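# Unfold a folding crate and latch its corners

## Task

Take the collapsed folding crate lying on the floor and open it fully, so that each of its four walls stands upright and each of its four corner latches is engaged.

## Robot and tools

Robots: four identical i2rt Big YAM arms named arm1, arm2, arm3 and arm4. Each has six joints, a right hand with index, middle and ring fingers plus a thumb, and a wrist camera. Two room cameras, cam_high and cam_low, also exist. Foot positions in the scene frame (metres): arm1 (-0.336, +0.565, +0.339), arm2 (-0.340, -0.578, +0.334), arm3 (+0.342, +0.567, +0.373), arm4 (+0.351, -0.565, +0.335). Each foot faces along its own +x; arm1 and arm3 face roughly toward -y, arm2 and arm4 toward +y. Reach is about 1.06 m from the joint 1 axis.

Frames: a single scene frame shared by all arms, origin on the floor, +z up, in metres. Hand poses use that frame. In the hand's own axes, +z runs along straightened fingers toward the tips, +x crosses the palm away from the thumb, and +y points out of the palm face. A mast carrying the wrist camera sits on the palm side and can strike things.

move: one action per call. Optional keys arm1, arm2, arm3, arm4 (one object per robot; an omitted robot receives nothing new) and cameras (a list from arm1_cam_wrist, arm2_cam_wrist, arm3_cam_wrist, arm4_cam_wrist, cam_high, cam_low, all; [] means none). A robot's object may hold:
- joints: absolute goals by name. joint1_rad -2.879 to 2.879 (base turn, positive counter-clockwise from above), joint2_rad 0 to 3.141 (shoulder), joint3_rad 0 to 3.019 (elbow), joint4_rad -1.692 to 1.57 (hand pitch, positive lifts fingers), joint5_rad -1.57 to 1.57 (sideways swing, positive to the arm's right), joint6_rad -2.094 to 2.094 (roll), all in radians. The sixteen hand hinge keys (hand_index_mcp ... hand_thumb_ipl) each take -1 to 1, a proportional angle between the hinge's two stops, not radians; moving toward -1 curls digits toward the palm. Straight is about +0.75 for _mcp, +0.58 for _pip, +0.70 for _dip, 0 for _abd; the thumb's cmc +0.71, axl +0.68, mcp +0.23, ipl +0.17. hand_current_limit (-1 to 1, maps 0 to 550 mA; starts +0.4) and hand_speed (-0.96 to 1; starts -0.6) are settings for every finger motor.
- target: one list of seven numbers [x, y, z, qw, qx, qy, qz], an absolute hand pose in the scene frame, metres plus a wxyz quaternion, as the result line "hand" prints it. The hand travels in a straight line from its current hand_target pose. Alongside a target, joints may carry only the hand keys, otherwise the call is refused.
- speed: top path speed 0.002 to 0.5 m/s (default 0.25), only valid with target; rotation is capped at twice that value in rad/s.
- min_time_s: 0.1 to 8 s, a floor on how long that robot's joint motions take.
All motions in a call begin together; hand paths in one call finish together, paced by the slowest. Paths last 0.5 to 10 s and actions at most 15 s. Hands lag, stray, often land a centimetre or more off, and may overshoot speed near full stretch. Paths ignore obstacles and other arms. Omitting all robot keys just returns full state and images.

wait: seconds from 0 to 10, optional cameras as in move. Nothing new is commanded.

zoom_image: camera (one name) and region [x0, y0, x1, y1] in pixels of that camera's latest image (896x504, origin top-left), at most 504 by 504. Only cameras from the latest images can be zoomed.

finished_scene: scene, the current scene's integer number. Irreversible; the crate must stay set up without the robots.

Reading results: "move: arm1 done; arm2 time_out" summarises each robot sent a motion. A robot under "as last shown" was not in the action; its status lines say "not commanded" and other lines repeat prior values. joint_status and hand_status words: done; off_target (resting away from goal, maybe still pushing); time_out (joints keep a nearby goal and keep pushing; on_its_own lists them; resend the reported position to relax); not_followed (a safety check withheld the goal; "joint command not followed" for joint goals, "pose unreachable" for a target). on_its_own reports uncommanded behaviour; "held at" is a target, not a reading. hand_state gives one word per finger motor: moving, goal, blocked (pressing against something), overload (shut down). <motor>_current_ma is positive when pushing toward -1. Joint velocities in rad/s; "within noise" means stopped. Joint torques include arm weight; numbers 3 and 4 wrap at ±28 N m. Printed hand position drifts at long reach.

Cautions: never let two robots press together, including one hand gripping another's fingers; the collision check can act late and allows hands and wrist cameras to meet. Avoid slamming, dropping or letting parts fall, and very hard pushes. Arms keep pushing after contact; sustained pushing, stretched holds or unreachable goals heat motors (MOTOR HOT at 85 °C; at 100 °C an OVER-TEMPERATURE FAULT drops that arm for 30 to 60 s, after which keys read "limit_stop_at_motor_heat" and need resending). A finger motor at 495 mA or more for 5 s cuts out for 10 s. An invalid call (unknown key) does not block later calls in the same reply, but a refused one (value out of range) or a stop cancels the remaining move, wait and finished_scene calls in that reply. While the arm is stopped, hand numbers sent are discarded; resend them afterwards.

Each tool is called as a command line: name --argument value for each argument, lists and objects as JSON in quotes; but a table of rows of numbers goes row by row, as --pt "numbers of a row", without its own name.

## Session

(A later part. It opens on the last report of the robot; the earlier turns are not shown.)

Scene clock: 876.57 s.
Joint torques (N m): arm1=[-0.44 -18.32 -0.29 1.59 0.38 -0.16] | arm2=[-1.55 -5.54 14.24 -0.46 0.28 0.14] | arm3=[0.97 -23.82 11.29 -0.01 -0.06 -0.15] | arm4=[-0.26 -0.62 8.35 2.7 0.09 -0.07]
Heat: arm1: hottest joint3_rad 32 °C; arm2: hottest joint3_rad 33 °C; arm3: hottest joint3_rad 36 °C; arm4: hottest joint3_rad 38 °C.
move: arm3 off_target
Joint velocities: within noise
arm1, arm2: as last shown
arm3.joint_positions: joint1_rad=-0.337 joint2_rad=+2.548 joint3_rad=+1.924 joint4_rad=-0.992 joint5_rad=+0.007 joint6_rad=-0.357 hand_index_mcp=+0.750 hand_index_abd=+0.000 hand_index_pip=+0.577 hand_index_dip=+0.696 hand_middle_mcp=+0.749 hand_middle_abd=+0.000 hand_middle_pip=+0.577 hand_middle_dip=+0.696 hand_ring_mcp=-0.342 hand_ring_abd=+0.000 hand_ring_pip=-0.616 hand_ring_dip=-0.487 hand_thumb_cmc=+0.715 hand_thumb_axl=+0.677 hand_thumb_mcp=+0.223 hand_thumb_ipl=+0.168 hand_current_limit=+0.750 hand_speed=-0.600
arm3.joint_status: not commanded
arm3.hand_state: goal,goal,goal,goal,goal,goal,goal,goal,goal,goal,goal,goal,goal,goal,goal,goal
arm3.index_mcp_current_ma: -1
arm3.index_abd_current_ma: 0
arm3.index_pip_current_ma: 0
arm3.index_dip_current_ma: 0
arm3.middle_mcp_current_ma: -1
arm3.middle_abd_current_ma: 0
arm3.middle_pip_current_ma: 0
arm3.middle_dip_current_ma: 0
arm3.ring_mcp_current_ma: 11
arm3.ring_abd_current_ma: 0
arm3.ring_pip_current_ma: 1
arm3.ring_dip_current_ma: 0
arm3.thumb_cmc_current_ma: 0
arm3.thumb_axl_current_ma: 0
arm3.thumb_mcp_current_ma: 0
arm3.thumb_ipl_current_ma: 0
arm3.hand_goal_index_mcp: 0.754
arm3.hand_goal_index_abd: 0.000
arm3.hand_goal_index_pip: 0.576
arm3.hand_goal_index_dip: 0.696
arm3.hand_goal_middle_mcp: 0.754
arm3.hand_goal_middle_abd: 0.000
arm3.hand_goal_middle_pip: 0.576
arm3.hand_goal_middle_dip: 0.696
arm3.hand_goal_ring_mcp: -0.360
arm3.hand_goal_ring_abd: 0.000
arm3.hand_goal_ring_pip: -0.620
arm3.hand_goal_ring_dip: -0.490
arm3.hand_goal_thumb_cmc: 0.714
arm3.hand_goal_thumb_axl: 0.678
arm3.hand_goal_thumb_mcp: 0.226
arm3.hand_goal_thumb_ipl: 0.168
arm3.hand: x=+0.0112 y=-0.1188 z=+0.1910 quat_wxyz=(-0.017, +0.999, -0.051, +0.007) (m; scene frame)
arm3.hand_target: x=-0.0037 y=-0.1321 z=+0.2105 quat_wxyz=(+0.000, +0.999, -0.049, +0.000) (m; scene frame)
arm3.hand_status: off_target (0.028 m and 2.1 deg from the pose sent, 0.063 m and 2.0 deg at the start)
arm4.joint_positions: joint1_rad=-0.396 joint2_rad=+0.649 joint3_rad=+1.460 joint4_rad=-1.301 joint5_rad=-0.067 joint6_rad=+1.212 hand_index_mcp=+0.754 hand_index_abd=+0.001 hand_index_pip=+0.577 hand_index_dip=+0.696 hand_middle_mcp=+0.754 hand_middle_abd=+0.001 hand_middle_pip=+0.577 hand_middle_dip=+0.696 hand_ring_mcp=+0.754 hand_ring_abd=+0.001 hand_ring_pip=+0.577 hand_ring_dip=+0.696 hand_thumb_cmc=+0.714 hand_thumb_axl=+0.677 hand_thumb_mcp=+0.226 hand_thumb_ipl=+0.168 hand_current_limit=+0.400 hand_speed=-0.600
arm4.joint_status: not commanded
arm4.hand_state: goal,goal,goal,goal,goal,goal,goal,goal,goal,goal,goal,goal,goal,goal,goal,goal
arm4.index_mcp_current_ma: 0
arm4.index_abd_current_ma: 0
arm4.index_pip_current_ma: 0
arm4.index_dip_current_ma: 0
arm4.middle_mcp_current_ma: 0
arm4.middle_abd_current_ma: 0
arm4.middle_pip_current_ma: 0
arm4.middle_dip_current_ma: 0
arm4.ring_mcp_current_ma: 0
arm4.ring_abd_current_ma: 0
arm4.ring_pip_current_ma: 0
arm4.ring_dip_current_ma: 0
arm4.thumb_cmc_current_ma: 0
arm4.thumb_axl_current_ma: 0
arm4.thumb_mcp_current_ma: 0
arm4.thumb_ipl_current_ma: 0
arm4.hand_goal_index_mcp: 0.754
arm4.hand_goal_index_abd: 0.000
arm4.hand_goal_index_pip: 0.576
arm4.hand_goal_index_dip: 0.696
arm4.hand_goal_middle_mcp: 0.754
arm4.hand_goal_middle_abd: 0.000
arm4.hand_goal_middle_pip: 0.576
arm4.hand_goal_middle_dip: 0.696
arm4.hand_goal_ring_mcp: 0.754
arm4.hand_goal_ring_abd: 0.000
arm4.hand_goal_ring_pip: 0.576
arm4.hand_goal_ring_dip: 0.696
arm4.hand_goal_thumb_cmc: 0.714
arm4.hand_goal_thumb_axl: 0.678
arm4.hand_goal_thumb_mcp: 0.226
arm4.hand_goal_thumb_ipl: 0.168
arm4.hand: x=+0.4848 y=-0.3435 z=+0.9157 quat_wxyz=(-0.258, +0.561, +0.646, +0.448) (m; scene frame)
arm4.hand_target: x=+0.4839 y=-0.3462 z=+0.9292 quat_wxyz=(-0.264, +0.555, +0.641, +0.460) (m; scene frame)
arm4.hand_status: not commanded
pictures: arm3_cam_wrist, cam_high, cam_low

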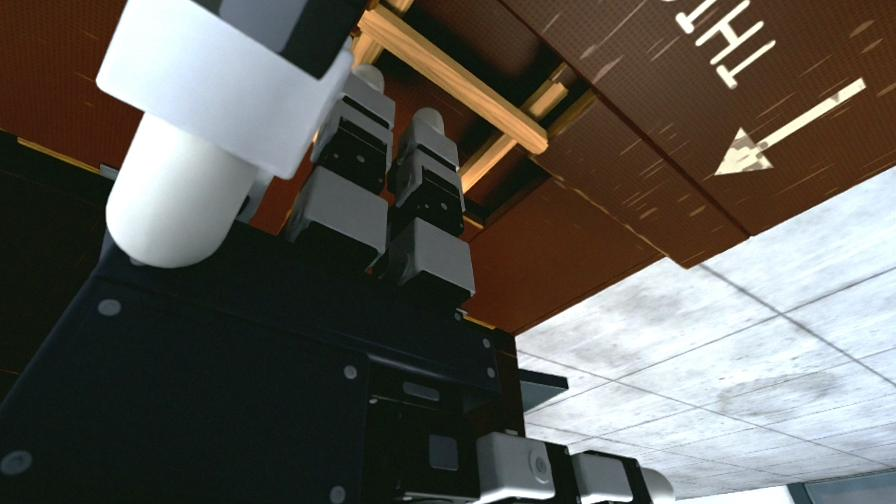

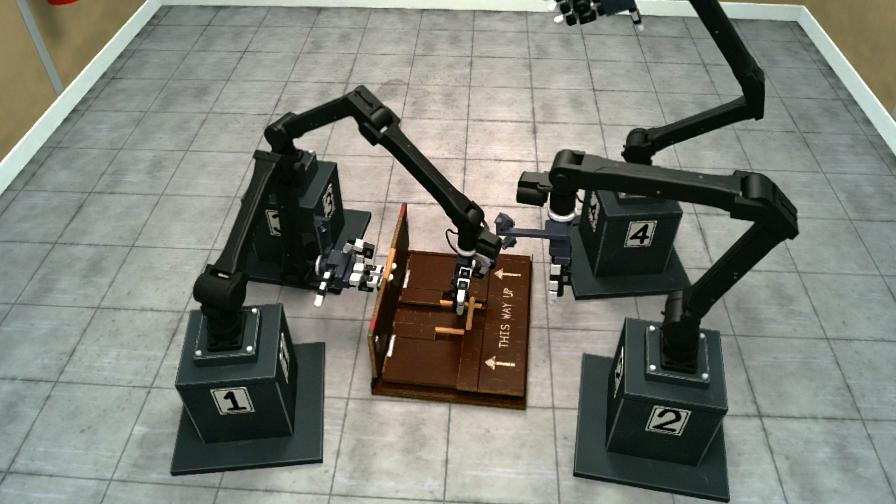

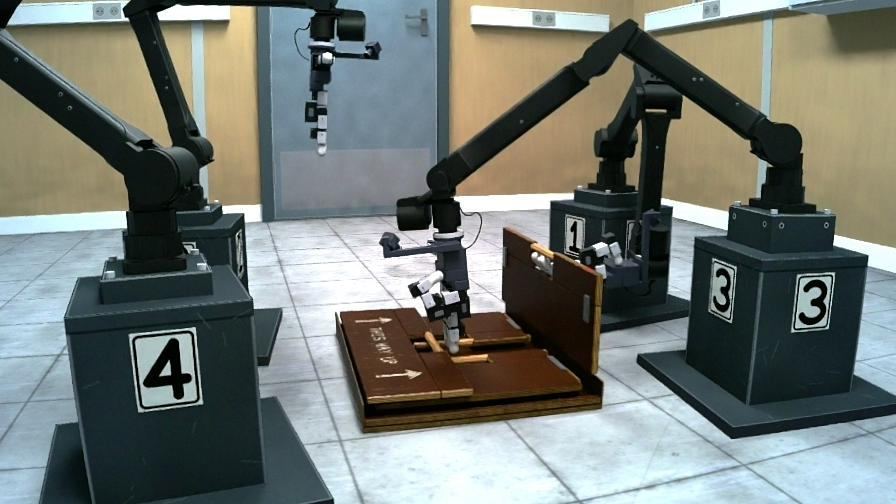

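move --arm3 '{"target": [-0.019, -0.132, 0.212, 0, 0.9988, -0.0488, 0], "speed": 0.08}'

move --arm3 '{"target": [-0.019, -0.132, 0.180, 0, 0.9988, -0.0488, 0], "speed": 0.08}' --cameras '["cam_high", "cam_low", "arm3_cam_wrist"]'

zoom_image --camera "cam_high" --region '[400, 250, 500, 350]'

zoom_image --camera "cam_low" --region '[400, 280, 500, 380]'

zoom_image --camera "arm3_cam_wrist" --region '[300, 0, 560, 200]'

Scene clock: 885.97 s.
Joint torques (N m): arm1=[-0.5 -18.2 -0.31 1.62 0.38 -0.16] | arm2=[-1.61 -5.54 14.24 -0.43 0.29 0.14] | arm3=[1.2 -23.65 11.56 0.06 -0.06 -0.15] | arm4=[-0.09 -0.5 8.36 2.67 0.08 -0.08]
Heat: arm1: hottest joint3_rad 31 °C; arm2: hottest joint3_rad 34 °C; arm3: hottest joint3_rad 37 °C; arm4: hottest joint3_rad 38 °C.
move: arm3 off_target
Joint velocities: within noise
arm1, arm2, arm4: as last shown
arm3.joint_positions: joint1_rad=-0.358 joint2_rad=+2.552 joint3_rad=+1.956 joint4_rad=-1.013 joint5_rad=+0.007 joint6_rad=-0.377 hand_index_mcp=+0.750 hand_index_abd=+0.000 hand_index_pip=+0.577 hand_index_dip=+0.696 hand_middle_mcp=+0.749 hand_middle_abd=+0.000 hand_middle_pip=+0.577 hand_middle_dip=+0.696 hand_ring_mcp=-0.342 hand_ring_abd=+0.000 hand_ring_pip=-0.616 hand_ring_dip=-0.487 hand_thumb_cmc=+0.715 hand_thumb_axl=+0.677 hand_thumb_mcp=+0.223 hand_thumb_ipl=+0.168 hand_current_limit=+0.750 hand_speed=-0.600
arm3.joint_status: not commanded
arm3.hand_state: goal,goal,goal,goal,goal,goal,goal,goal,goal,goal,goal,goal,goal,goal,goal,goal
arm3.index_mcp_current_ma: -1
arm3.index_abd_current_ma: 0
arm3.index_pip_current_ma: 0
arm3.index_dip_current_ma: 0
arm3.middle_mcp_current_ma: -1
arm3.middle_abd_current_ma: 0
arm3.middle_pip_current_ma: 0
arm3.middle_dip_current_ma: 0
arm3.ring_mcp_current_ma: 11
arm3.ring_abd_current_ma: 0
arm3.ring_pip_current_ma: 1
arm3.ring_dip_current_ma: 0
arm3.thumb_cmc_current_ma: 0
arm3.thumb_axl_current_ma: 0
arm3.thumb_mcp_current_ma: 0
arm3.thumb_ipl_current_ma: 0
arm3.hand_goal_index_mcp: 0.754
arm3.hand_goal_index_abd: 0.000
arm3.hand_goal_index_pip: 0.576
arm3.hand_goal_index_dip: 0.696
arm3.hand_goal_middle_mcp: 0.754
arm3.hand_goal_middle_abd: 0.000
arm3.hand_goal_middle_pip: 0.576
arm3.hand_goal_middle_dip: 0.696
arm3.hand_goal_ring_mcp: -0.360
arm3.hand_goal_ring_abd: 0.000
arm3.hand_goal_ring_pip: -0.620
arm3.hand_goal_ring_dip: -0.490
arm3.hand_goal_thumb_cmc: 0.714
arm3.hand_goal_thumb_axl: 0.678
arm3.hand_goal_thumb_mcp: 0.226
arm3.hand_goal_thumb_ipl: 0.168
arm3.hand: x=-0.0056 y=-0.1194 z=+0.1984 quat_wxyz=(-0.014, +0.999, -0.052, +0.006) (m; scene frame)
arm3.hand_target: x=-0.0187 y=-0.1312 z=+0.2125 quat_wxyz=(+0.000, +0.999, -0.049, +0.000) (m; scene frame)
arm3.hand_status: off_target (0.023 m and 1.8 deg from the pose sent, 0.039 m and 2.1 deg at the start)
pictures: none

Scene clock: 887.17 s.
Joint torques (N m): arm1=[-0.5 -18.2 -0.31 1.58 0.37 -0.16] | arm2=[-1.67 -5.48 14.24 -0.44 0.28 0.14] | arm3=[1.08 -24.18 11.14 0.65 -0.05 -0.15] | arm4=[-0.26 -0.38 8.31 2.67 0.08 -0.05]
Heat: arm1: hottest joint3_rad 31 °C; arm2: hottest joint3_rad 34 °C; arm3: hottest joint3_rad 37 °C; arm4: hottest joint3_rad 38 °C.
move: arm3 off_target
Joint velocities: within noise
arm1.joint_positions: joint1_rad=+1.139 joint2_rad=+2.634 joint3_rad=+0.947 joint4_rad=+1.563 joint5_rad=+1.384 joint6_rad=+0.125 hand_index_mcp=+0.775 hand_index_abd=-0.003 hand_index_pip=+0.586 hand_index_dip=-0.031 hand_middle_mcp=+0.762 hand_middle_abd=-0.005 hand_middle_pip=+0.585 hand_middle_dip=-0.011 hand_ring_mcp=-0.358 hand_ring_abd=+0.001 hand_ring_pip=-0.620 hand_ring_dip=-0.487 hand_thumb_cmc=+0.721 hand_thumb_axl=+0.677 hand_thumb_mcp=+0.226 hand_thumb_ipl=+0.168 hand_current_limit=+0.750 hand_speed=-0.600
arm1.joint_status: not commanded
arm1.hand_state: blocked,goal,goal,goal,goal,goal,goal,blocked,goal,goal,goal,goal,goal,goal,goal,goal
arm1.index_mcp_current_ma: 9
arm1.index_abd_current_ma: 0
arm1.index_pip_current_ma: 2
arm1.index_dip_current_ma: 7
arm1.middle_mcp_current_ma: 2
arm1.middle_abd_current_ma: 0
arm1.middle_pip_current_ma: 2
arm1.middle_dip_current_ma: 28
arm1.ring_mcp_current_ma: 0
arm1.ring_abd_current_ma: 0
arm1.ring_pip_current_ma: 0
arm1.ring_dip_current_ma: 0
arm1.thumb_cmc_current_ma: 1
arm1.thumb_axl_current_ma: 0
arm1.thumb_mcp_current_ma: 0
arm1.thumb_ipl_current_ma: 0
arm1.hand_goal_index_mcp: 0.754
arm1.hand_goal_index_abd: 0.000
arm1.hand_goal_index_pip: 0.576
arm1.hand_goal_index_dip: -0.050
arm1.hand_goal_middle_mcp: 0.754
arm1.hand_goal_middle_abd: 0.000
arm1.hand_goal_middle_pip: 0.576
arm1.hand_goal_middle_dip: -0.050
arm1.hand_goal_ring_mcp: -0.360
arm1.hand_goal_ring_abd: 0.000
arm1.hand_goal_ring_pip: -0.620
arm1.hand_goal_ring_dip: -0.490
arm1.hand_goal_thumb_cmc: 0.714
arm1.hand_goal_thumb_axl: 0.678
arm1.hand_goal_thumb_mcp: 0.226
arm1.hand_goal_thumb_ipl: 0.168
arm1.hand: x=+0.0271 y=+0.2825 z=+0.2877 quat_wxyz=(+0.698, +0.715, -0.032, -0.026) (m; scene frame)
arm1.hand_target: x=+0.0202 y=+0.2781 z=+0.2889 quat_wxyz=(+0.698, +0.714, -0.037, -0.035) (m; scene frame)
arm1.hand_status: not commanded
arm2, arm4: as last shown
arm3.joint_positions: joint1_rad=-0.358 joint2_rad=+2.614 joint3_rad=+1.971 joint4_rad=-0.993 joint5_rad=+0.007 joint6_rad=-0.378 hand_index_mcp=+0.750 hand_index_abd=+0.000 hand_index_pip=+0.577 hand_index_dip=+0.696 hand_middle_mcp=+0.749 hand_middle_abd=+0.002 hand_middle_pip=+0.577 hand_middle_dip=+0.696 hand_ring_mcp=-0.342 hand_ring_abd=+0.000 hand_ring_pip=-0.616 hand_ring_dip=-0.487 hand_thumb_cmc=+0.715 hand_thumb_axl=+0.677 hand_thumb_mcp=+0.223 hand_thumb_ipl=+0.168 hand_current_limit=+0.750 hand_speed=-0.600
arm3.joint_status: not commanded
arm3.hand_state: goal,goal,goal,goal,goal,goal,goal,goal,goal,goal,goal,goal,goal,goal,goal,goal
arm3.index_mcp_current_ma: -1
arm3.index_abd_current_ma: 0
arm3.index_pip_current_ma: 0
arm3.index_dip_current_ma: 0
arm3.middle_mcp_current_ma: -1
arm3.middle_abd_current_ma: 0
arm3.middle_pip_current_ma: 0
arm3.middle_dip_current_ma: 0
arm3.ring_mcp_current_ma: 11
arm3.ring_abd_current_ma: 0
arm3.ring_pip_current_ma: 1
arm3.ring_dip_current_ma: 0
arm3.thumb_cmc_current_ma: 0
arm3.thumb_axl_current_ma: 0
arm3.thumb_mcp_current_ma: 0
arm3.thumb_ipl_current_ma: 0
arm3.hand_goal_index_mcp: 0.754
arm3.hand_goal_index_abd: 0.000
arm3.hand_goal_index_pip: 0.576
arm3.hand_goal_index_dip: 0.696
arm3.hand_goal_middle_mcp: 0.754
arm3.hand_goal_middle_abd: 0.000
arm3.hand_goal_middle_pip: 0.576
arm3.hand_goal_middle_dip: 0.696
arm3.hand_goal_ring_mcp: -0.360
arm3.hand_goal_ring_abd: 0.000
arm3.hand_goal_ring_pip: -0.620
arm3.hand_goal_ring_dip: -0.490
arm3.hand_goal_thumb_cmc: 0.714
arm3.hand_goal_thumb_axl: 0.678
arm3.hand_goal_thumb_mcp: 0.226
arm3.hand_goal_thumb_ipl: 0.168
arm3.hand: x=-0.0016 y=-0.1124 z=+0.1598 quat_wxyz=(-0.026, +0.998, -0.052, +0.012) (m; scene frame)
arm3.hand_target: x=-0.0185 y=-0.1308 z=+0.1810 quat_wxyz=(+0.000, +0.999, -0.049, +0.000) (m; scene frame)
arm3.hand_status: off_target (0.033 m and 3.3 deg from the pose sent, 0.026 m and 1.8 deg at the start)
pictures: arm3_cam_wrist, cam_high, cam_low

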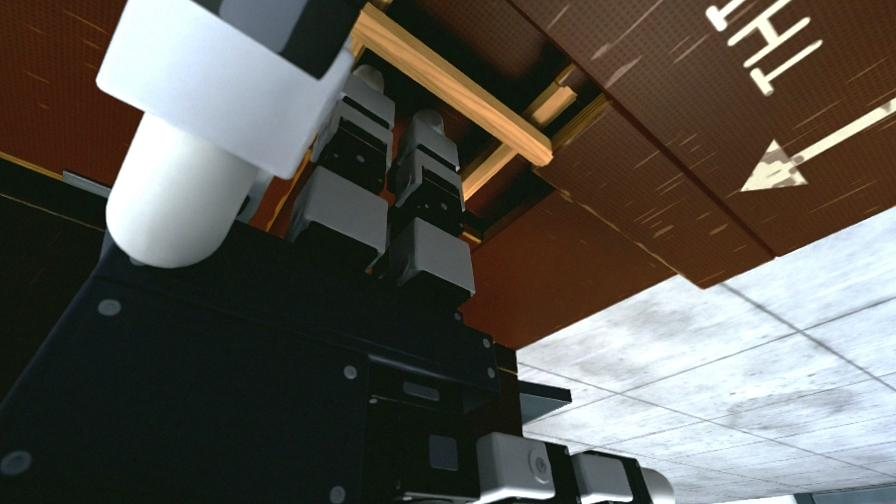

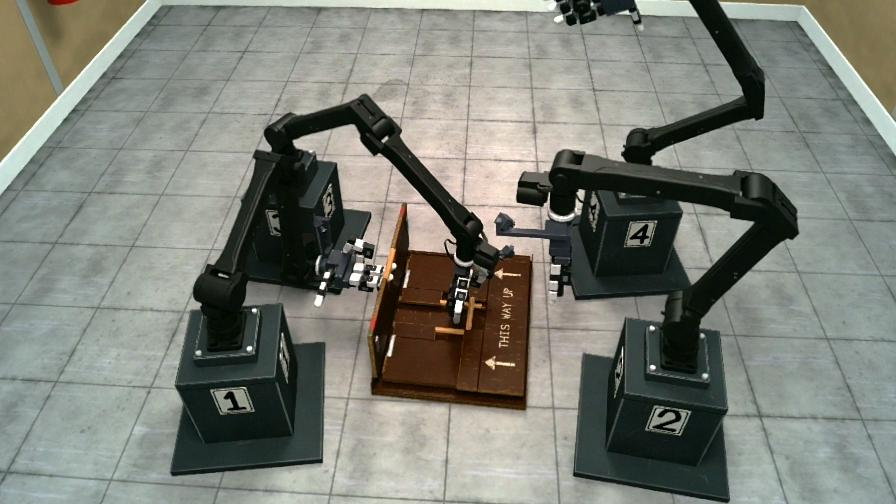

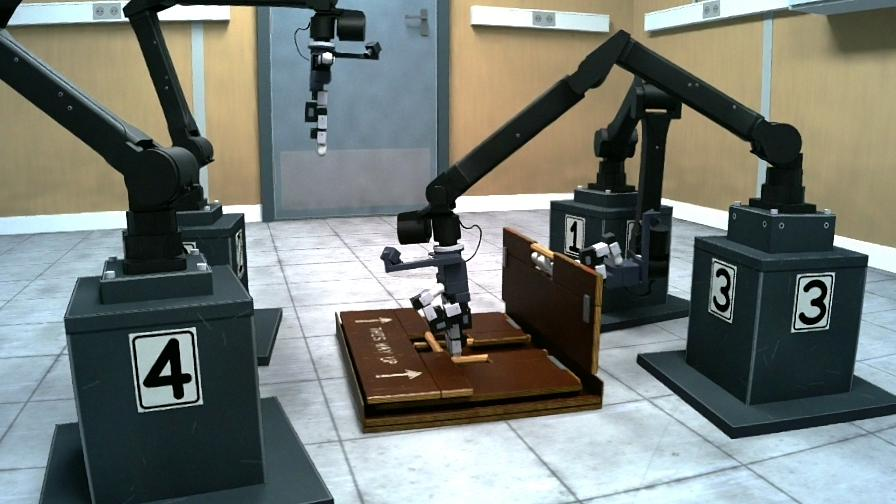

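Scaled by 5.040.

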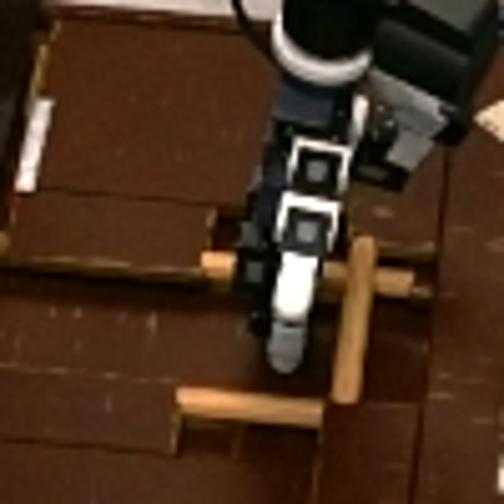

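Scaled by 5.040.

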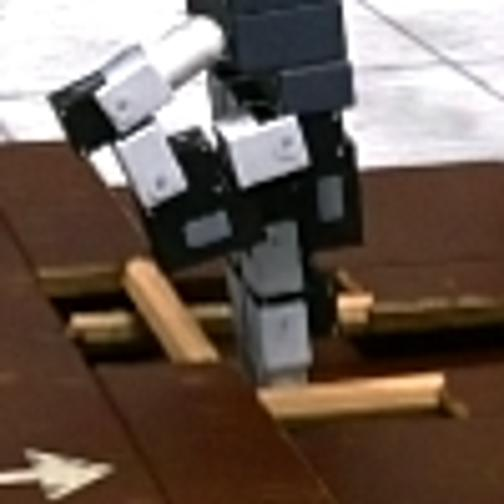

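Scaled by 1.938.

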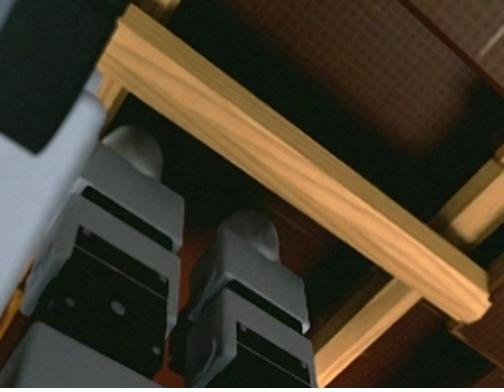

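move --arm3 '{"target": [-0.019, -0.143, 0.170, 0, 0.9988, -0.0488, 0], "speed": 0.08, "joints": {"hand_index_dip": 0.333, "hand_middle_dip": 0.333}}'

move --arm3 '{"target": [-0.019, -0.148, 0.160, 0, 0.9988, -0.0488, 0], "speed": 0.08, "joints": {"hand_index_dip": 0.043, "hand_middle_dip": 0.043}}'

move --arm3 '{"target": [-0.019, -0.150, 0.145, 0, 0.9988, -0.0488, 0], "speed": 0.08, "joints": {"hand_index_dip": -0.39, "hand_middle_dip": -0.39}}' --cameras '["cam_high", "cam_low", "arm3_cam_wrist"]'

zoom_image --camera "cam_high" --region '[400, 250, 500, 350]'

zoom_image --camera "cam_low" --region '[400, 280, 500, 380]'

zoom_image --camera "arm3_cam_wrist" --region '[300, 0, 560, 200]'

Scene clock: 894.63 s.
Joint torques (N m): arm1=[-0.5 -18.2 -0.31 1.61 0.37 -0.16] | arm2=[-1.61 -5.54 14.24 -0.43 0.29 0.14] | arm3=[1.61 -23.94 11.64 0.08 -0.07 -0.09] | arm4=[-0.26 -0.38 8.38 2.71 0.09 -0.08]
Heat: arm1: hottest joint3_rad 31 °C; arm2: hottest joint3_rad 35 °C; arm3: hottest joint3_rad 37 °C; arm4: hottest joint3_rad 38 °C.
move: arm3 off_target
Joint velocities: within noise
arm1, arm2, arm4: as last shown
arm3.joint_positions: joint1_rad=-0.358 joint2_rad=+2.653 joint3_rad=+2.033 joint4_rad=-0.994 joint5_rad=+0.007 joint6_rad=-0.378 hand_index_mcp=+0.753 hand_index_abd=-0.001 hand_index_pip=+0.576 hand_index_dip=+0.335 hand_middle_mcp=+0.756 hand_middle_abd=-0.001 hand_middle_pip=+0.579 hand_middle_dip=+0.337 hand_ring_mcp=-0.342 hand_ring_abd=+0.000 hand_ring_pip=-0.616 hand_ring_dip=-0.487 hand_thumb_cmc=+0.715 hand_thumb_axl=+0.677 hand_thumb_mcp=+0.223 hand_thumb_ipl=+0.168 hand_current_limit=+0.750 hand_speed=-0.600
arm3.joint_status: all done
arm3.hand_state: goal,goal,goal,goal,goal,goal,goal,goal,goal,goal,goal,goal,goal,goal,goal,goal
arm3.index_mcp_current_ma: 0
arm3.index_abd_current_ma: 0
arm3.index_pip_current_ma: 0
arm3.index_dip_current_ma: 0
arm3.middle_mcp_current_ma: 0
arm3.middle_abd_current_ma: 0
arm3.middle_pip_current_ma: 0
arm3.middle_dip_current_ma: 1
arm3.ring_mcp_current_ma: 11
arm3.ring_abd_current_ma: 0
arm3.ring_pip_current_ma: 1
arm3.ring_dip_current_ma: 0
arm3.thumb_cmc_current_ma: 0
arm3.thumb_axl_current_ma: 0
arm3.thumb_mcp_current_ma: 0
arm3.thumb_ipl_current_ma: 0
arm3.hand_goal_index_mcp: 0.754
arm3.hand_goal_index_abd: 0.000
arm3.hand_goal_index_pip: 0.576
arm3.hand_goal_index_dip: 0.334
arm3.hand_goal_middle_mcp: 0.754
arm3.hand_goal_middle_abd: 0.000
arm3.hand_goal_middle_pip: 0.576
arm3.hand_goal_middle_dip: 0.334
arm3.hand_goal_ring_mcp: -0.360
arm3.hand_goal_ring_abd: 0.000
arm3.hand_goal_ring_pip: -0.620
arm3.hand_goal_ring_dip: -0.490
arm3.hand_goal_thumb_cmc: 0.714
arm3.hand_goal_thumb_axl: 0.678
arm3.hand_goal_thumb_mcp: 0.226
arm3.hand_goal_thumb_ipl: 0.168
arm3.hand: x=-0.0089 y=-0.1265 z=+0.1548 quat_wxyz=(-0.016, +0.999, -0.052, +0.007) (m; scene frame)
arm3.hand_target: x=-0.0186 y=-0.1422 z=+0.1707 quat_wxyz=(+0.000, +0.999, -0.049, +0.000) (m; scene frame)
arm3.hand_status: off_target (0.025 m and 2.0 deg from the pose sent, 0.037 m and 3.3 deg at the start)
pictures: none

Scene clock: 895.63 s.
Joint torques (N m): arm1=[-0.56 -18.26 -0.31 1.58 0.38 -0.15] | arm2=[-1.61 -5.48 14.24 -0.44 0.28 0.14] | arm3=[1.96 -23.53 12.1 0.44 -0.09 -0.06] | arm4=[-0.15 -0.5 8.31 2.67 0.09 -0.07]
Heat: arm1: hottest joint3_rad 31 °C; arm2: hottest joint3_rad 35 °C; arm3: hottest joint3_rad 38 °C; arm4: hottest joint3_rad 38 °C.
move: arm3 off_target
Joint velocities: within noise
arm1, arm2, arm4: as last shown
arm3.joint_positions: joint1_rad=-0.358 joint2_rad=+2.677 joint3_rad=+2.061 joint4_rad=-1.010 joint5_rad=+0.007 joint6_rad=-0.378 hand_index_mcp=+0.759 hand_index_abd=-0.004 hand_index_pip=+0.576 hand_index_dip=+0.041 hand_middle_mcp=+0.764 hand_middle_abd=+0.000 hand_middle_pip=+0.582 hand_middle_dip=+0.050 hand_ring_mcp=-0.342 hand_ring_abd=+0.000 hand_ring_pip=-0.616 hand_ring_dip=-0.487 hand_thumb_cmc=+0.715 hand_thumb_axl=+0.677 hand_thumb_mcp=+0.223 hand_thumb_ipl=+0.168 hand_current_limit=+0.750 hand_speed=-0.600
arm3.joint_status: all done
arm3.hand_state: goal,goal,goal,goal,goal,goal,goal,goal,goal,goal,goal,goal,goal,goal,goal,goal
arm3.index_mcp_current_ma: 1
arm3.index_abd_current_ma: -1
arm3.index_pip_current_ma: 0
arm3.index_dip_current_ma: 0
arm3.middle_mcp_current_ma: 4
arm3.middle_abd_current_ma: 0
arm3.middle_pip_current_ma: 1
arm3.middle_dip_current_ma: 1
arm3.ring_mcp_current_ma: 11
arm3.ring_abd_current_ma: 0
arm3.ring_pip_current_ma: 1
arm3.ring_dip_current_ma: 0
arm3.thumb_cmc_current_ma: 0
arm3.thumb_axl_current_ma: 0
arm3.thumb_mcp_current_ma: 0
arm3.thumb_ipl_current_ma: 0
arm3.hand_goal_index_mcp: 0.754
arm3.hand_goal_index_abd: 0.000
arm3.hand_goal_index_pip: 0.576
arm3.hand_goal_index_dip: 0.044
arm3.hand_goal_middle_mcp: 0.754
arm3.hand_goal_middle_abd: 0.000
arm3.hand_goal_middle_pip: 0.576
arm3.hand_goal_middle_dip: 0.044
arm3.hand_goal_ring_mcp: -0.360
arm3.hand_goal_ring_abd: 0.000
arm3.hand_goal_ring_pip: -0.620
arm3.hand_goal_ring_dip: -0.490
arm3.hand_goal_thumb_cmc: 0.714
arm3.hand_goal_thumb_axl: 0.678
arm3.hand_goal_thumb_mcp: 0.226
arm3.hand_goal_thumb_ipl: 0.168
arm3.hand: x=-0.0092 y=-0.1272 z=+0.1463 quat_wxyz=(-0.021, +0.998, -0.052, +0.009) (m; scene frame)
arm3.hand_target: x=-0.0183 y=-0.1468 z=+0.1608 quat_wxyz=(+0.000, +0.999, -0.049, +0.000) (m; scene frame)
arm3.hand_status: off_target (0.027 m and 2.7 deg from the pose sent, 0.024 m and 2.0 deg at the start)
pictures: none

Scene clock: 896.63 s.
Joint torques (N m): arm1=[-0.5 -18.2 -0.32 1.61 0.37 -0.16] | arm2=[-1.61 -5.54 14.26 -0.42 0.28 0.14] | arm3=[1.96 -23.94 11.48 0.62 -0.08 -0.05] | arm4=[-0.15 -0.44 8.38 2.66 0.08 -0.06]
Heat: arm1: hottest joint3_rad 31 °C; arm2: hottest joint3_rad 35 °C; arm3: hottest joint3_rad 38 °C; arm4: hottest joint3_rad 38 °C.
move: arm3 off_target
Joint velocities: within noise
arm1, arm4: as last shown
arm2.joint_positions: joint1_rad=-0.125 joint2_rad=+1.231 joint3_rad=+1.190 joint4_rad=-1.569 joint5_rad=-0.008 joint6_rad=-0.182 hand_index_mcp=+0.755 hand_index_abd=+0.000 hand_index_pip=+0.576 hand_index_dip=+0.694 hand_middle_mcp=+0.755 hand_middle_abd=-0.001 hand_middle_pip=+0.576 hand_middle_dip=+0.694 hand_ring_mcp=+0.755 hand_ring_abd=+0.001 hand_ring_pip=+0.577 hand_ring_dip=+0.693 hand_thumb_cmc=+0.716 hand_thumb_axl=+0.677 hand_thumb_mcp=+0.223 hand_thumb_ipl=+0.168 hand_current_limit=+0.750 hand_speed=-0.600
arm2.joint_status: not commanded
arm2.hand_state: goal,goal,goal,goal,goal,goal,goal,goal,goal,goal,goal,goal,goal,goal,goal,goal
arm2.index_mcp_current_ma: 0
arm2.index_abd_current_ma: 0
arm2.index_pip_current_ma: 0
arm2.index_dip_current_ma: 0
arm2.middle_mcp_current_ma: 0
arm2.middle_abd_current_ma: 0
arm2.middle_pip_current_ma: 0
arm2.middle_dip_current_ma: 0
arm2.ring_mcp_current_ma: 0
arm2.ring_abd_current_ma: 0
arm2.ring_pip_current_ma: 0
arm2.ring_dip_current_ma: 0
arm2.thumb_cmc_current_ma: 0
arm2.thumb_axl_current_ma: 0
arm2.thumb_mcp_current_ma: -1
arm2.thumb_ipl_current_ma: 0
arm2.hand_goal_index_mcp: 0.754
arm2.hand_goal_index_abd: 0.000
arm2.hand_goal_index_pip: 0.576
arm2.hand_goal_index_dip: 0.696
arm2.hand_goal_middle_mcp: 0.754
arm2.hand_goal_middle_abd: 0.000
arm2.hand_goal_middle_pip: 0.576
arm2.hand_goal_middle_dip: 0.696
arm2.hand_goal_ring_mcp: 0.754
arm2.hand_goal_ring_abd: 0.000
arm2.hand_goal_ring_pip: 0.578
arm2.hand_goal_ring_dip: 0.696
arm2.hand_goal_thumb_cmc: 0.714
arm2.hand_goal_thumb_axl: 0.678
arm2.hand_goal_thumb_mcp: 0.226
arm2.hand_goal_thumb_ipl: 0.168
arm2.hand: x=-0.2228 y=-0.1758 z=+0.5785 quat_wxyz=(-0.006, +0.045, +0.999, -0.017) (m; scene frame)
arm2.hand_target: x=-0.2204 y=-0.1610 z=+0.5999 quat_wxyz=(+0.000, +0.049, +0.999, +0.001) (m; scene frame)
arm2.hand_status: not commanded
arm3.joint_positions: joint1_rad=-0.358 joint2_rad=+2.714 joint3_rad=+2.093 joint4_rad=-1.008 joint5_rad=+0.007 joint6_rad=-0.378 hand_index_mcp=+0.755 hand_index_abd=-0.003 hand_index_pip=+0.577 hand_index_dip=-0.387 hand_middle_mcp=+0.755 hand_middle_abd=+0.000 hand_middle_pip=+0.579 hand_middle_dip=-0.386 hand_ring_mcp=-0.342 hand_ring_abd=+0.000 hand_ring_pip=-0.616 hand_ring_dip=-0.487 hand_thumb_cmc=+0.715 hand_thumb_axl=+0.677 hand_thumb_mcp=+0.223 hand_thumb_ipl=+0.168 hand_current_limit=+0.750 hand_speed=-0.600
arm3.joint_status: all done
arm3.hand_state: goal,goal,goal,goal,goal,goal,goal,goal,goal,goal,goal,goal,goal,goal,goal,goal
arm3.index_mcp_current_ma: 0
arm3.index_abd_current_ma: 0
arm3.index_pip_current_ma: 0
arm3.index_dip_current_ma: 1
arm3.middle_mcp_current_ma: 0
arm3.middle_abd_current_ma: 0
arm3.middle_pip_current_ma: 0
arm3.middle_dip_current_ma: 1
arm3.ring_mcp_current_ma: 11
arm3.ring_abd_current_ma: 0
arm3.ring_pip_current_ma: 1
arm3.ring_dip_current_ma: 0
arm3.thumb_cmc_current_ma: 0
arm3.thumb_axl_current_ma: 0
arm3.thumb_mcp_current_ma: 0
arm3.thumb_ipl_current_ma: 0
arm3.hand_goal_index_mcp: 0.754
arm3.hand_goal_index_abd: 0.000
arm3.hand_goal_index_pip: 0.576
arm3.hand_goal_index_dip: -0.390
arm3.hand_goal_middle_mcp: 0.754
arm3.hand_goal_middle_abd: 0.000
arm3.hand_goal_middle_pip: 0.576
arm3.hand_goal_middle_dip: -0.390
arm3.hand_goal_ring_mcp: -0.360
arm3.hand_goal_ring_abd: 0.000
arm3.hand_goal_ring_pip: -0.620
arm3.hand_goal_ring_dip: -0.490
arm3.hand_goal_thumb_cmc: 0.714
arm3.hand_goal_thumb_axl: 0.678
arm3.hand_goal_thumb_mcp: 0.226
arm3.hand_goal_thumb_ipl: 0.168
arm3.hand: x=-0.0101 y=-0.1290 z=+0.1308 quat_wxyz=(-0.023, +0.998, -0.052, +0.010) (m; scene frame)
arm3.hand_target: x=-0.0184 y=-0.1489 z=+0.1459 quat_wxyz=(+0.000, +0.999, -0.049, +0.000) (m; scene frame)
arm3.hand_status: off_target (0.027 m and 2.8 deg from the pose sent, 0.025 m and 2.7 deg at the start)
pictures: arm3_cam_wrist, cam_high, cam_low

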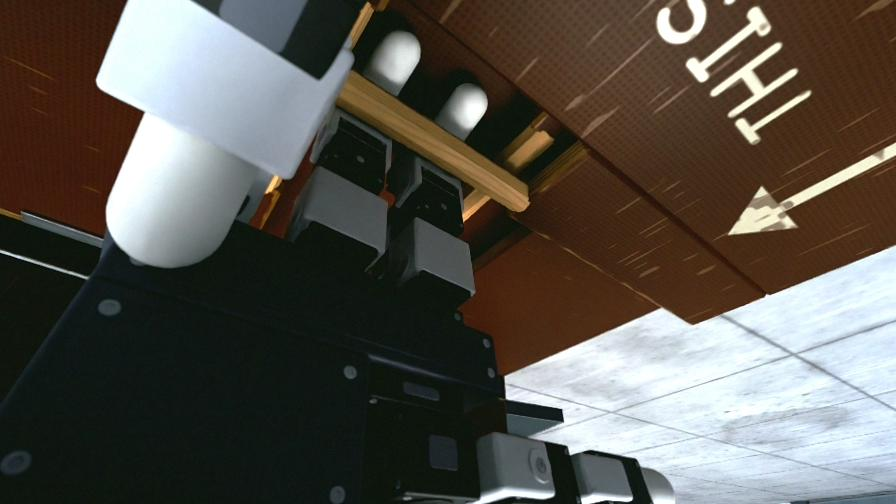

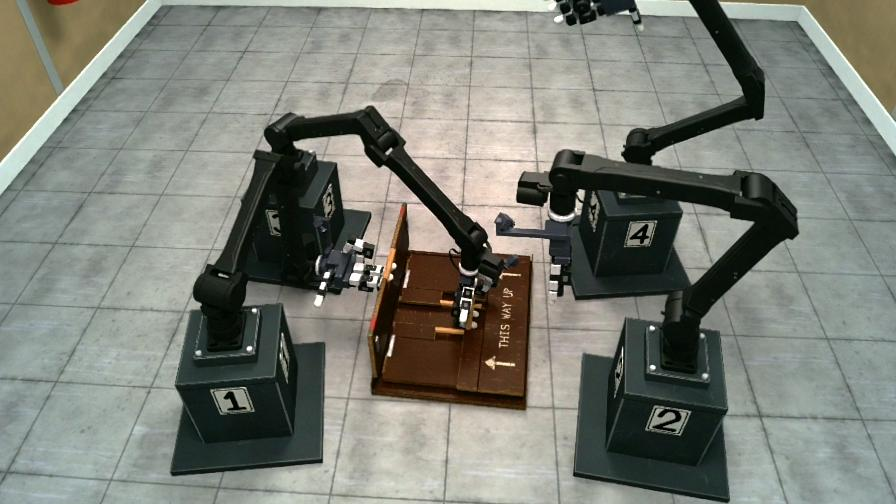

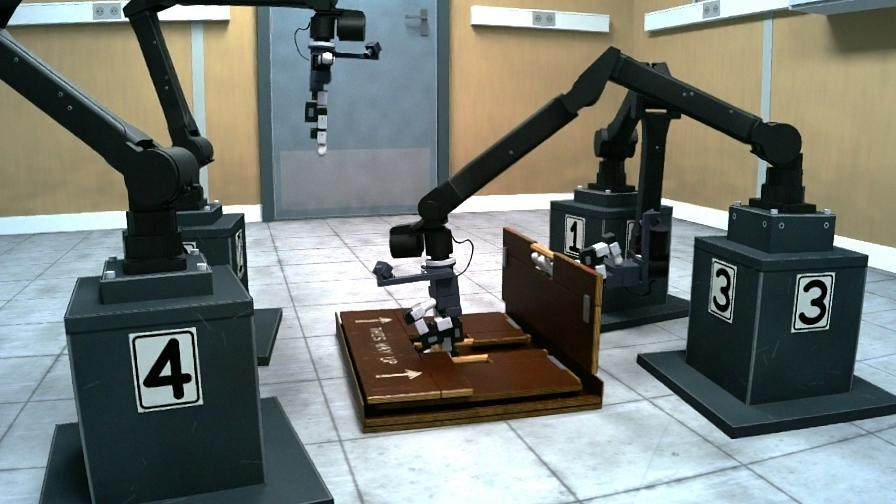

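Scaled by 5.040.

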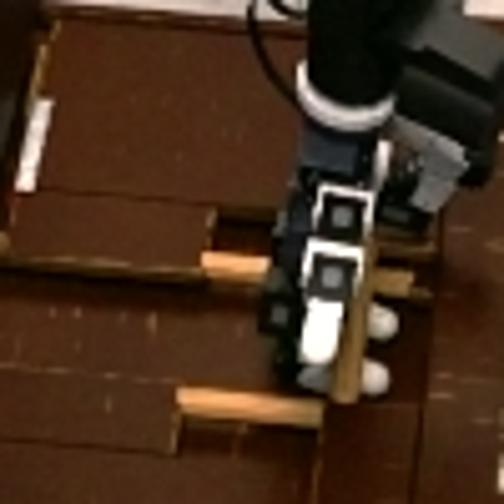

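Scaled by 5.040.

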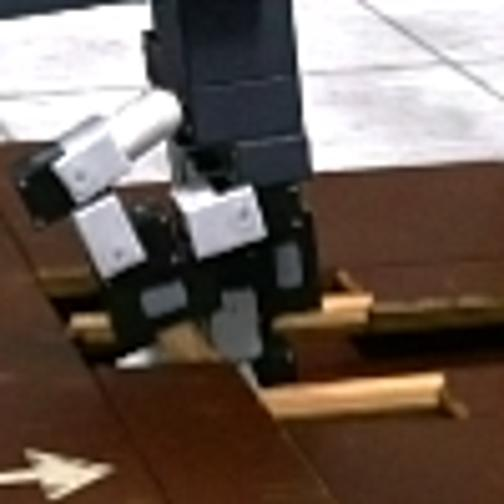

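Scaled by 1.938.

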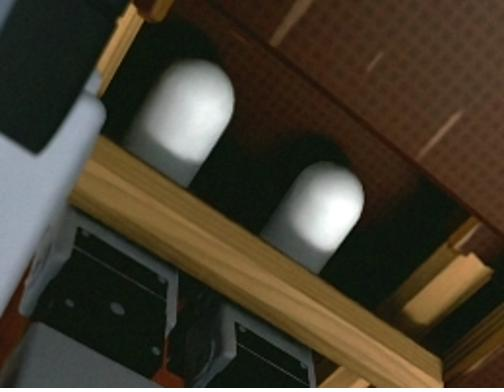

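move --arm3 '{"target": [-0.018, -0.165, 0.215, 0, 0.9988, -0.0488, 0], "speed": 0.07}'

move --arm3 '{"target": [-0.018, -0.180, 0.265, 0, 0.9988, -0.0488, 0], "speed": 0.07}' --cameras '["cam_high", "cam_low"]'

zoom_image --camera "cam_low" --region '[330, 220, 610, 440]'

Scene clock: 906.53 s.
Joint torques (N m): arm1=[-0.5 -18.26 -0.34 1.61 0.37 -0.15] | arm2=[-1.61 -5.48 14.24 -0.44 0.28 0.14] | arm3=[2.84 -30.33 12.25 -0.58 -0.12 0.06] | arm4=[-0.03 -0.5 8.34 2.73 0.07 -0.08]
Heat: arm1: hottest joint3_rad 31 °C; arm2: hottest joint3_rad 36 °C; arm3: hottest joint3_rad 38 °C; arm4: hottest joint3_rad 38 °C.
move: arm3 off_target
Joint velocities: within noise
arm1, arm2, arm4: as last shown
arm1.index_mcp_current_ma: 10
arm3.joint_positions: joint1_rad=-0.358 joint2_rad=+2.700 joint3_rad=+2.107 joint4_rad=-1.085 joint5_rad=+0.007 joint6_rad=-0.378 hand_index_mcp=+0.754 hand_index_abd=-0.003 hand_index_pip=+0.577 hand_index_dip=-0.387 hand_middle_mcp=+0.744 hand_middle_abd=+0.007 hand_middle_pip=+0.586 hand_middle_dip=-0.366 hand_ring_mcp=-0.342 hand_ring_abd=+0.000 hand_ring_pip=-0.616 hand_ring_dip=-0.487 hand_thumb_cmc=+0.715 hand_thumb_axl=+0.677 hand_thumb_mcp=+0.223 hand_thumb_ipl=+0.168 hand_current_limit=+0.750 hand_speed=-0.600
arm3.joint_status: not commanded
arm3.hand_state: goal,goal,goal,goal,goal,goal,goal,blocked,goal,goal,goal,goal,goal,goal,goal,goal
arm3.index_mcp_current_ma: 0
arm3.index_abd_current_ma: 0
arm3.index_pip_current_ma: 0
arm3.index_dip_current_ma: 1
arm3.middle_mcp_current_ma: -4
arm3.middle_abd_current_ma: 1
arm3.middle_pip_current_ma: 3
arm3.middle_dip_current_ma: 16
arm3.ring_mcp_current_ma: 11
arm3.ring_abd_current_ma: 0
arm3.ring_pip_current_ma: 1
arm3.ring_dip_current_ma: 0
arm3.thumb_cmc_current_ma: 0
arm3.thumb_axl_current_ma: 0
arm3.thumb_mcp_current_ma: 0
arm3.thumb_ipl_current_ma: 0
arm3.hand_goal_index_mcp: 0.754
arm3.hand_goal_index_abd: 0.000
arm3.hand_goal_index_pip: 0.576
arm3.hand_goal_index_dip: -0.390
arm3.hand_goal_middle_mcp: 0.754
arm3.hand_goal_middle_abd: 0.000
arm3.hand_goal_middle_pip: 0.576
arm3.hand_goal_middle_dip: -0.390
arm3.hand_goal_ring_mcp: -0.360
arm3.hand_goal_ring_abd: 0.000
arm3.hand_goal_ring_pip: -0.620
arm3.hand_goal_ring_dip: -0.490
arm3.hand_goal_thumb_cmc: 0.714
arm3.hand_goal_thumb_axl: 0.678
arm3.hand_goal_thumb_mcp: 0.226
arm3.hand_goal_thumb_ipl: 0.168
arm3.hand: x=-0.0065 y=-0.1222 z=+0.1416 quat_wxyz=(-0.045, +0.997, -0.052, +0.020) (m; scene frame)
arm3.hand_target: x=-0.0163 y=-0.1622 z=+0.2149 quat_wxyz=(+0.001, +0.999, -0.049, +0.000) (m; scene frame)
arm3.hand_status: off_target (0.086 m and 5.6 deg from the pose sent, 0.092 m and 2.8 deg at the start)
pictures: none

Scene clock: 908.67 s.
Joint torques (N m): arm1=[-0.44 -18.26 -0.34 1.59 0.37 -0.15] | arm2=[-1.61 -5.54 14.24 -0.44 0.28 0.14] | arm3=[3.43 -31.09 13.76 -0.38 -0.18 0.12] | arm4=[-0.21 -0.44 8.29 2.69 0.07 -0.06]
Heat: arm1: hottest joint3_rad 31 °C; arm2: hottest joint3_rad 37 °C; arm3: hottest joint3_rad 38 °C; arm4: hottest joint3_rad 38 °C.
move: arm3 off_target
Joint velocities: within noise
arm1, arm2, arm4: as last shown
arm3.joint_positions: joint1_rad=-0.356 joint2_rad=+2.665 joint3_rad=+2.150 joint4_rad=-1.189 joint5_rad=+0.007 joint6_rad=-0.376 hand_index_mcp=+0.754 hand_index_abd=-0.003 hand_index_pip=+0.577 hand_index_dip=-0.387 hand_middle_mcp=+0.759 hand_middle_abd=+0.008 hand_middle_pip=+0.593 hand_middle_dip=-0.364 hand_ring_mcp=-0.342 hand_ring_abd=+0.000 hand_ring_pip=-0.616 hand_ring_dip=-0.487 hand_thumb_cmc=+0.715 hand_thumb_axl=+0.677 hand_thumb_mcp=+0.223 hand_thumb_ipl=+0.168 hand_current_limit=+0.750 hand_speed=-0.600
arm3.joint_status: not commanded
arm3.hand_state: goal,goal,goal,goal,goal,goal,goal,blocked,goal,goal,goal,goal,goal,goal,goal,goal
arm3.index_mcp_current_ma: 0
arm3.index_abd_current_ma: 0
arm3.index_pip_current_ma: 0
arm3.index_dip_current_ma: 1
arm3.middle_mcp_current_ma: 1
arm3.middle_abd_current_ma: 2
arm3.middle_pip_current_ma: 9
arm3.middle_dip_current_ma: 18
arm3.ring_mcp_current_ma: 11
arm3.ring_abd_current_ma: 0
arm3.ring_pip_current_ma: 1
arm3.ring_dip_current_ma: 0
arm3.thumb_cmc_current_ma: 0
arm3.thumb_axl_current_ma: 0
arm3.thumb_mcp_current_ma: 0
arm3.thumb_ipl_current_ma: 0
arm3.hand_goal_index_mcp: 0.754
arm3.hand_goal_index_abd: 0.000
arm3.hand_goal_index_pip: 0.576
arm3.hand_goal_index_dip: -0.390
arm3.hand_goal_middle_mcp: 0.754
arm3.hand_goal_middle_abd: 0.000
arm3.hand_goal_middle_pip: 0.576
arm3.hand_goal_middle_dip: -0.390
arm3.hand_goal_ring_mcp: -0.360
arm3.hand_goal_ring_abd: 0.000
arm3.hand_goal_ring_pip: -0.620
arm3.hand_goal_ring_dip: -0.490
arm3.hand_goal_thumb_cmc: 0.714
arm3.hand_goal_thumb_axl: 0.678
arm3.hand_goal_thumb_mcp: 0.226
arm3.hand_goal_thumb_ipl: 0.168
arm3.hand: x=-0.0071 y=-0.1269 z=+0.1776 quat_wxyz=(-0.057, +0.997, -0.051, +0.026) (m; scene frame)
arm3.hand_target: x=-0.0148 y=-0.1736 z=+0.2631 quat_wxyz=(+0.001, +0.999, -0.049, +0.001) (m; scene frame)
arm3.hand_status: off_target (0.103 m and 7.2 deg from the pose sent, 0.137 m and 5.6 deg at the start; pose on its path clipped on 56 of 64 steps)
pictures: cam_high, cam_low

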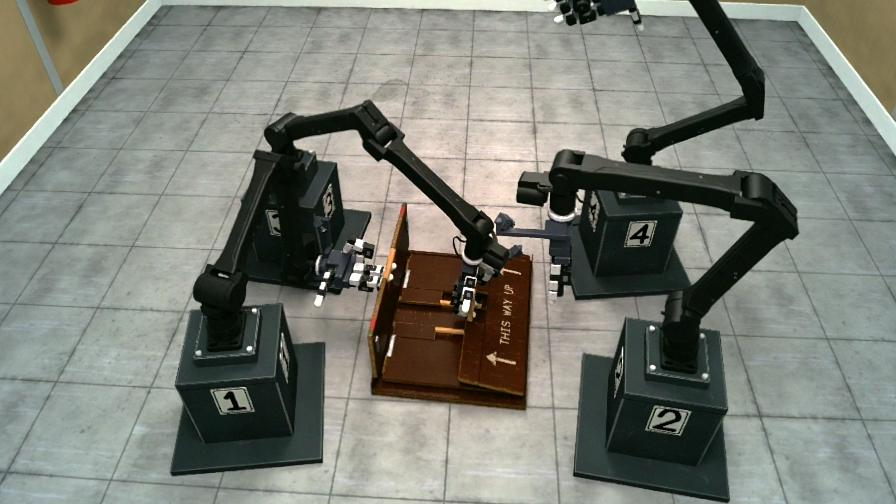

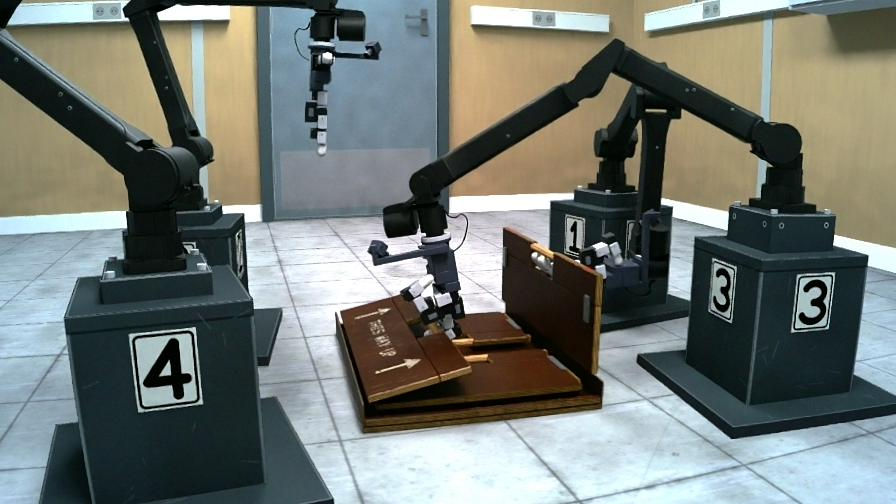

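Scaled by 1.800.

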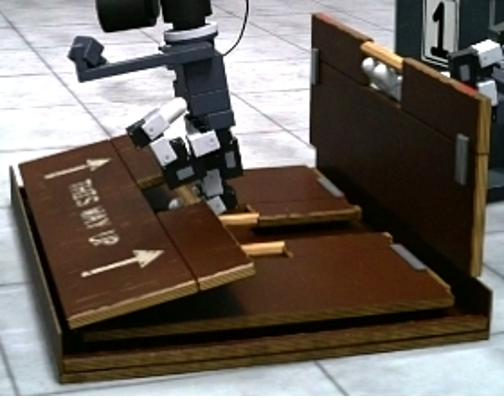

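move --arm3 '{"target": [-0.018, -0.205, 0.295, 0, 0.9988, -0.0488, 0], "speed": 0.07}'

move --arm3 '{"target": [-0.018, -0.225, 0.325, 0, 0.9988, -0.0488, 0], "speed": 0.07}' --cameras '["cam_low"]'

zoom_image --camera "cam_low" --region '[330, 220, 610, 440]'

Scene clock: 914.33 s.
Joint torques (N m): arm1=[-0.5 -18.2 -0.32 1.59 0.37 -0.16] | arm2=[-1.55 -5.54 14.24 -0.44 0.28 0.14] | arm3=[3.72 -28.81 16.46 0.72 -0.23 0.11] | arm4=[-0.09 -0.44 8.35 2.67 0.08 -0.06]
Heat: arm1: hottest joint3_rad 31 °C; arm2: hottest joint3_rad 37 °C; arm3: hottest joint3_rad 40 °C; arm4: hottest joint3_rad 38 °C.
move: arm3 off_target
Joint velocities: within noise
arm1, arm2: as last shown
arm3.joint_positions: joint1_rad=-0.344 joint2_rad=+2.675 joint3_rad=+2.311 joint4_rad=-1.361 joint5_rad=+0.008 joint6_rad=-0.359 hand_index_mcp=+0.772 hand_index_abd=-0.002 hand_index_pip=+0.585 hand_index_dip=-0.387 hand_middle_mcp=+0.798 hand_middle_abd=+0.002 hand_middle_pip=+0.603 hand_middle_dip=-0.364 hand_ring_mcp=-0.342 hand_ring_abd=+0.000 hand_ring_pip=-0.616 hand_ring_dip=-0.487 hand_thumb_cmc=+0.715 hand_thumb_axl=+0.677 hand_thumb_mcp=+0.223 hand_thumb_ipl=+0.168 hand_current_limit=+0.750 hand_speed=-0.600
arm3.joint_status: not commanded
arm3.hand_state: goal,goal,goal,goal,blocked,goal,blocked,blocked,goal,goal,goal,goal,goal,goal,goal,goal
arm3.index_mcp_current_ma: 11
arm3.index_abd_current_ma: 0
arm3.index_pip_current_ma: 3
arm3.index_dip_current_ma: 1
arm3.middle_mcp_current_ma: 50
arm3.middle_abd_current_ma: 0
arm3.middle_pip_current_ma: 19
arm3.middle_dip_current_ma: 18
arm3.ring_mcp_current_ma: 11
arm3.ring_abd_current_ma: 0
arm3.ring_pip_current_ma: 1
arm3.ring_dip_current_ma: 0
arm3.thumb_cmc_current_ma: 0
arm3.thumb_axl_current_ma: 0
arm3.thumb_mcp_current_ma: 0
arm3.thumb_ipl_current_ma: 0
arm3.hand_goal_index_mcp: 0.754
arm3.hand_goal_index_abd: 0.000
arm3.hand_goal_index_pip: 0.576
arm3.hand_goal_index_dip: -0.390
arm3.hand_goal_middle_mcp: 0.754
arm3.hand_goal_middle_abd: 0.000
arm3.hand_goal_middle_pip: 0.576
arm3.hand_goal_middle_dip: -0.390
arm3.hand_goal_ring_mcp: -0.360
arm3.hand_goal_ring_abd: 0.000
arm3.hand_goal_ring_pip: -0.620
arm3.hand_goal_ring_dip: -0.490
arm3.hand_goal_thumb_cmc: 0.714
arm3.hand_goal_thumb_axl: 0.678
arm3.hand_goal_thumb_mcp: 0.226
arm3.hand_goal_thumb_ipl: 0.168
arm3.hand: x=-0.0099 y=-0.1480 z=+0.2257 quat_wxyz=(-0.067, +0.996, -0.054, +0.029) (m; scene frame)
arm3.hand_target: x=-0.0141 y=-0.1978 z=+0.2984 quat_wxyz=(+0.001, +0.999, -0.049, +0.001) (m; scene frame)
arm3.hand_status: off_target (0.090 m and 8.4 deg from the pose sent, 0.142 m and 7.2 deg at the start; pose on its path clipped on 61 of 89 steps)
arm4.joint_positions: joint1_rad=-0.396 joint2_rad=+0.649 joint3_rad=+1.460 joint4_rad=-1.301 joint5_rad=-0.067 joint6_rad=+1.212 hand_index_mcp=+0.754 hand_index_abd=+0.001 hand_index_pip=+0.577 hand_index_dip=+0.696 hand_middle_mcp=+0.754 hand_middle_abd=+0.001 hand_middle_pip=+0.577 hand_middle_dip=+0.696 hand_ring_mcp=+0.754 hand_ring_abd=+0.001 hand_ring_pip=+0.577 hand_ring_dip=+0.696 hand_thumb_cmc=+0.714 hand_thumb_axl=+0.677 hand_thumb_mcp=+0.226 hand_thumb_ipl=+0.168 hand_current_limit=+0.400 hand_speed=-0.600
arm4.joint_status: not commanded
arm4.hand_state: goal,goal,goal,goal,goal,goal,goal,goal,goal,goal,goal,goal,goal,goal,goal,goal
arm4.index_mcp_current_ma: 0
arm4.index_abd_current_ma: 0
arm4.index_pip_current_ma: 0
arm4.index_dip_current_ma: 0
arm4.middle_mcp_current_ma: 0
arm4.middle_abd_current_ma: 0
arm4.middle_pip_current_ma: 0
arm4.middle_dip_current_ma: 0
arm4.ring_mcp_current_ma: 0
arm4.ring_abd_current_ma: 0
arm4.ring_pip_current_ma: 0
arm4.ring_dip_current_ma: 0
arm4.thumb_cmc_current_ma: 0
arm4.thumb_axl_current_ma: 0
arm4.thumb_mcp_current_ma: 0
arm4.thumb_ipl_current_ma: 0
arm4.hand_goal_index_mcp: 0.754
arm4.hand_goal_index_abd: 0.000
arm4.hand_goal_index_pip: 0.576
arm4.hand_goal_index_dip: 0.696
arm4.hand_goal_middle_mcp: 0.754
arm4.hand_goal_middle_abd: 0.000
arm4.hand_goal_middle_pip: 0.576
arm4.hand_goal_middle_dip: 0.696
arm4.hand_goal_ring_mcp: 0.754
arm4.hand_goal_ring_abd: 0.000
arm4.hand_goal_ring_pip: 0.576
arm4.hand_goal_ring_dip: 0.696
arm4.hand_goal_thumb_cmc: 0.714
arm4.hand_goal_thumb_axl: 0.678
arm4.hand_goal_thumb_mcp: 0.226
arm4.hand_goal_thumb_ipl: 0.168
arm4.hand: x=+0.4848 y=-0.3435 z=+0.9157 quat_wxyz=(-0.258, +0.561, +0.646, +0.448) (m; scene frame)
arm4.hand_target: x=+0.4839 y=-0.3462 z=+0.9292 quat_wxyz=(-0.264, +0.555, +0.641, +0.460) (m; scene frame)
arm4.hand_status: not commanded
pictures: none

Scene clock: 916.53 s.
Joint torques (N m): arm1=[-0.44 -18.2 -0.35 1.61 0.38 -0.16] | arm2=[-1.55 -5.54 14.24 -0.43 0.28 0.14] | arm3=[3.37 -28.51 16.28 0.84 -0.21 0.14] | arm4=[-0.21 -0.38 8.31 2.69 0.07 -0.07]
Heat: arm1: hottest joint3_rad 31 °C; arm2: hottest joint3_rad 37 °C; arm3: hottest joint3_rad 41 °C; arm4: hottest joint3_rad 38 °C.
move: arm3 off_target
Joint velocities: within noise
arm1, arm2, arm4: as last shown
arm3.joint_positions: joint1_rad=-0.328 joint2_rad=+2.755 joint3_rad=+2.589 joint4_rad=-1.536 joint5_rad=+0.008 joint6_rad=-0.351 hand_index_mcp=+0.773 hand_index_abd=-0.001 hand_index_pip=+0.586 hand_index_dip=-0.386 hand_middle_mcp=+0.804 hand_middle_abd=+0.001 hand_middle_pip=+0.604 hand_middle_dip=-0.373 hand_ring_mcp=-0.342 hand_ring_abd=+0.000 hand_ring_pip=-0.616 hand_ring_dip=-0.487 hand_thumb_cmc=+0.715 hand_thumb_axl=+0.677 hand_thumb_mcp=+0.223 hand_thumb_ipl=+0.168 hand_current_limit=+0.750 hand_speed=-0.600
arm3.joint_status: not commanded
arm3.hand_state: goal,goal,goal,goal,blocked,goal,blocked,goal,goal,goal,goal,goal,goal,goal,goal,goal
arm3.index_mcp_current_ma: 12
arm3.index_abd_current_ma: 0
arm3.index_pip_current_ma: 4
arm3.index_dip_current_ma: 1
arm3.middle_mcp_current_ma: 63
arm3.middle_abd_current_ma: 0
arm3.middle_pip_current_ma: 21
arm3.middle_dip_current_ma: 9
arm3.ring_mcp_current_ma: 11
arm3.ring_abd_current_ma: 0
arm3.ring_pip_current_ma: 1
arm3.ring_dip_current_ma: 0
arm3.thumb_cmc_current_ma: 0
arm3.thumb_axl_current_ma: 0
arm3.thumb_mcp_current_ma: 0
arm3.thumb_ipl_current_ma: 0
arm3.hand_goal_index_mcp: 0.754
arm3.hand_goal_index_abd: 0.000
arm3.hand_goal_index_pip: 0.576
arm3.hand_goal_index_dip: -0.390
arm3.hand_goal_middle_mcp: 0.754
arm3.hand_goal_middle_abd: 0.000
arm3.hand_goal_middle_pip: 0.576
arm3.hand_goal_middle_dip: -0.390
arm3.hand_goal_ring_mcp: -0.360
arm3.hand_goal_ring_abd: 0.000
arm3.hand_goal_ring_pip: -0.620
arm3.hand_goal_ring_dip: -0.490
arm3.hand_goal_thumb_cmc: 0.714
arm3.hand_goal_thumb_axl: 0.678
arm3.hand_goal_thumb_mcp: 0.226
arm3.hand_goal_thumb_ipl: 0.168
arm3.hand: x=-0.0138 y=-0.1830 z=+0.2706 quat_wxyz=(-0.056, +0.997, -0.050, +0.023) (m; scene frame)
arm3.hand_target: x=-0.0152 y=-0.2195 z=+0.3275 quat_wxyz=(+0.001, +0.999, -0.049, +0.001) (m; scene frame)
arm3.hand_status: off_target (0.069 m and 7.0 deg from the pose sent, 0.126 m and 8.4 deg at the start; pose on its path clipped on 22 of 66 steps)
pictures: cam_low

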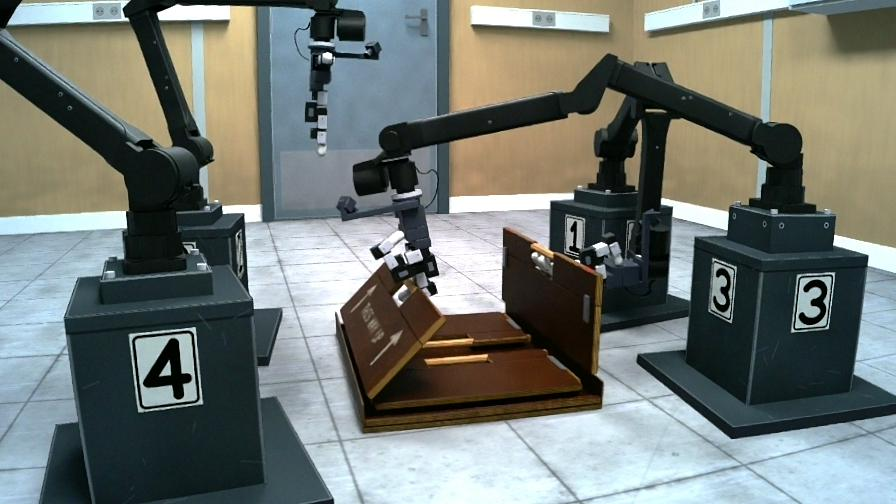

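Scaled by 1.800.

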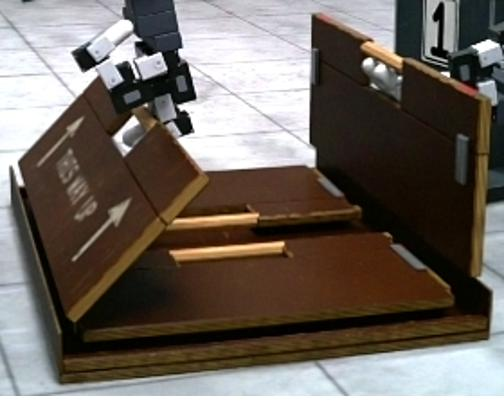

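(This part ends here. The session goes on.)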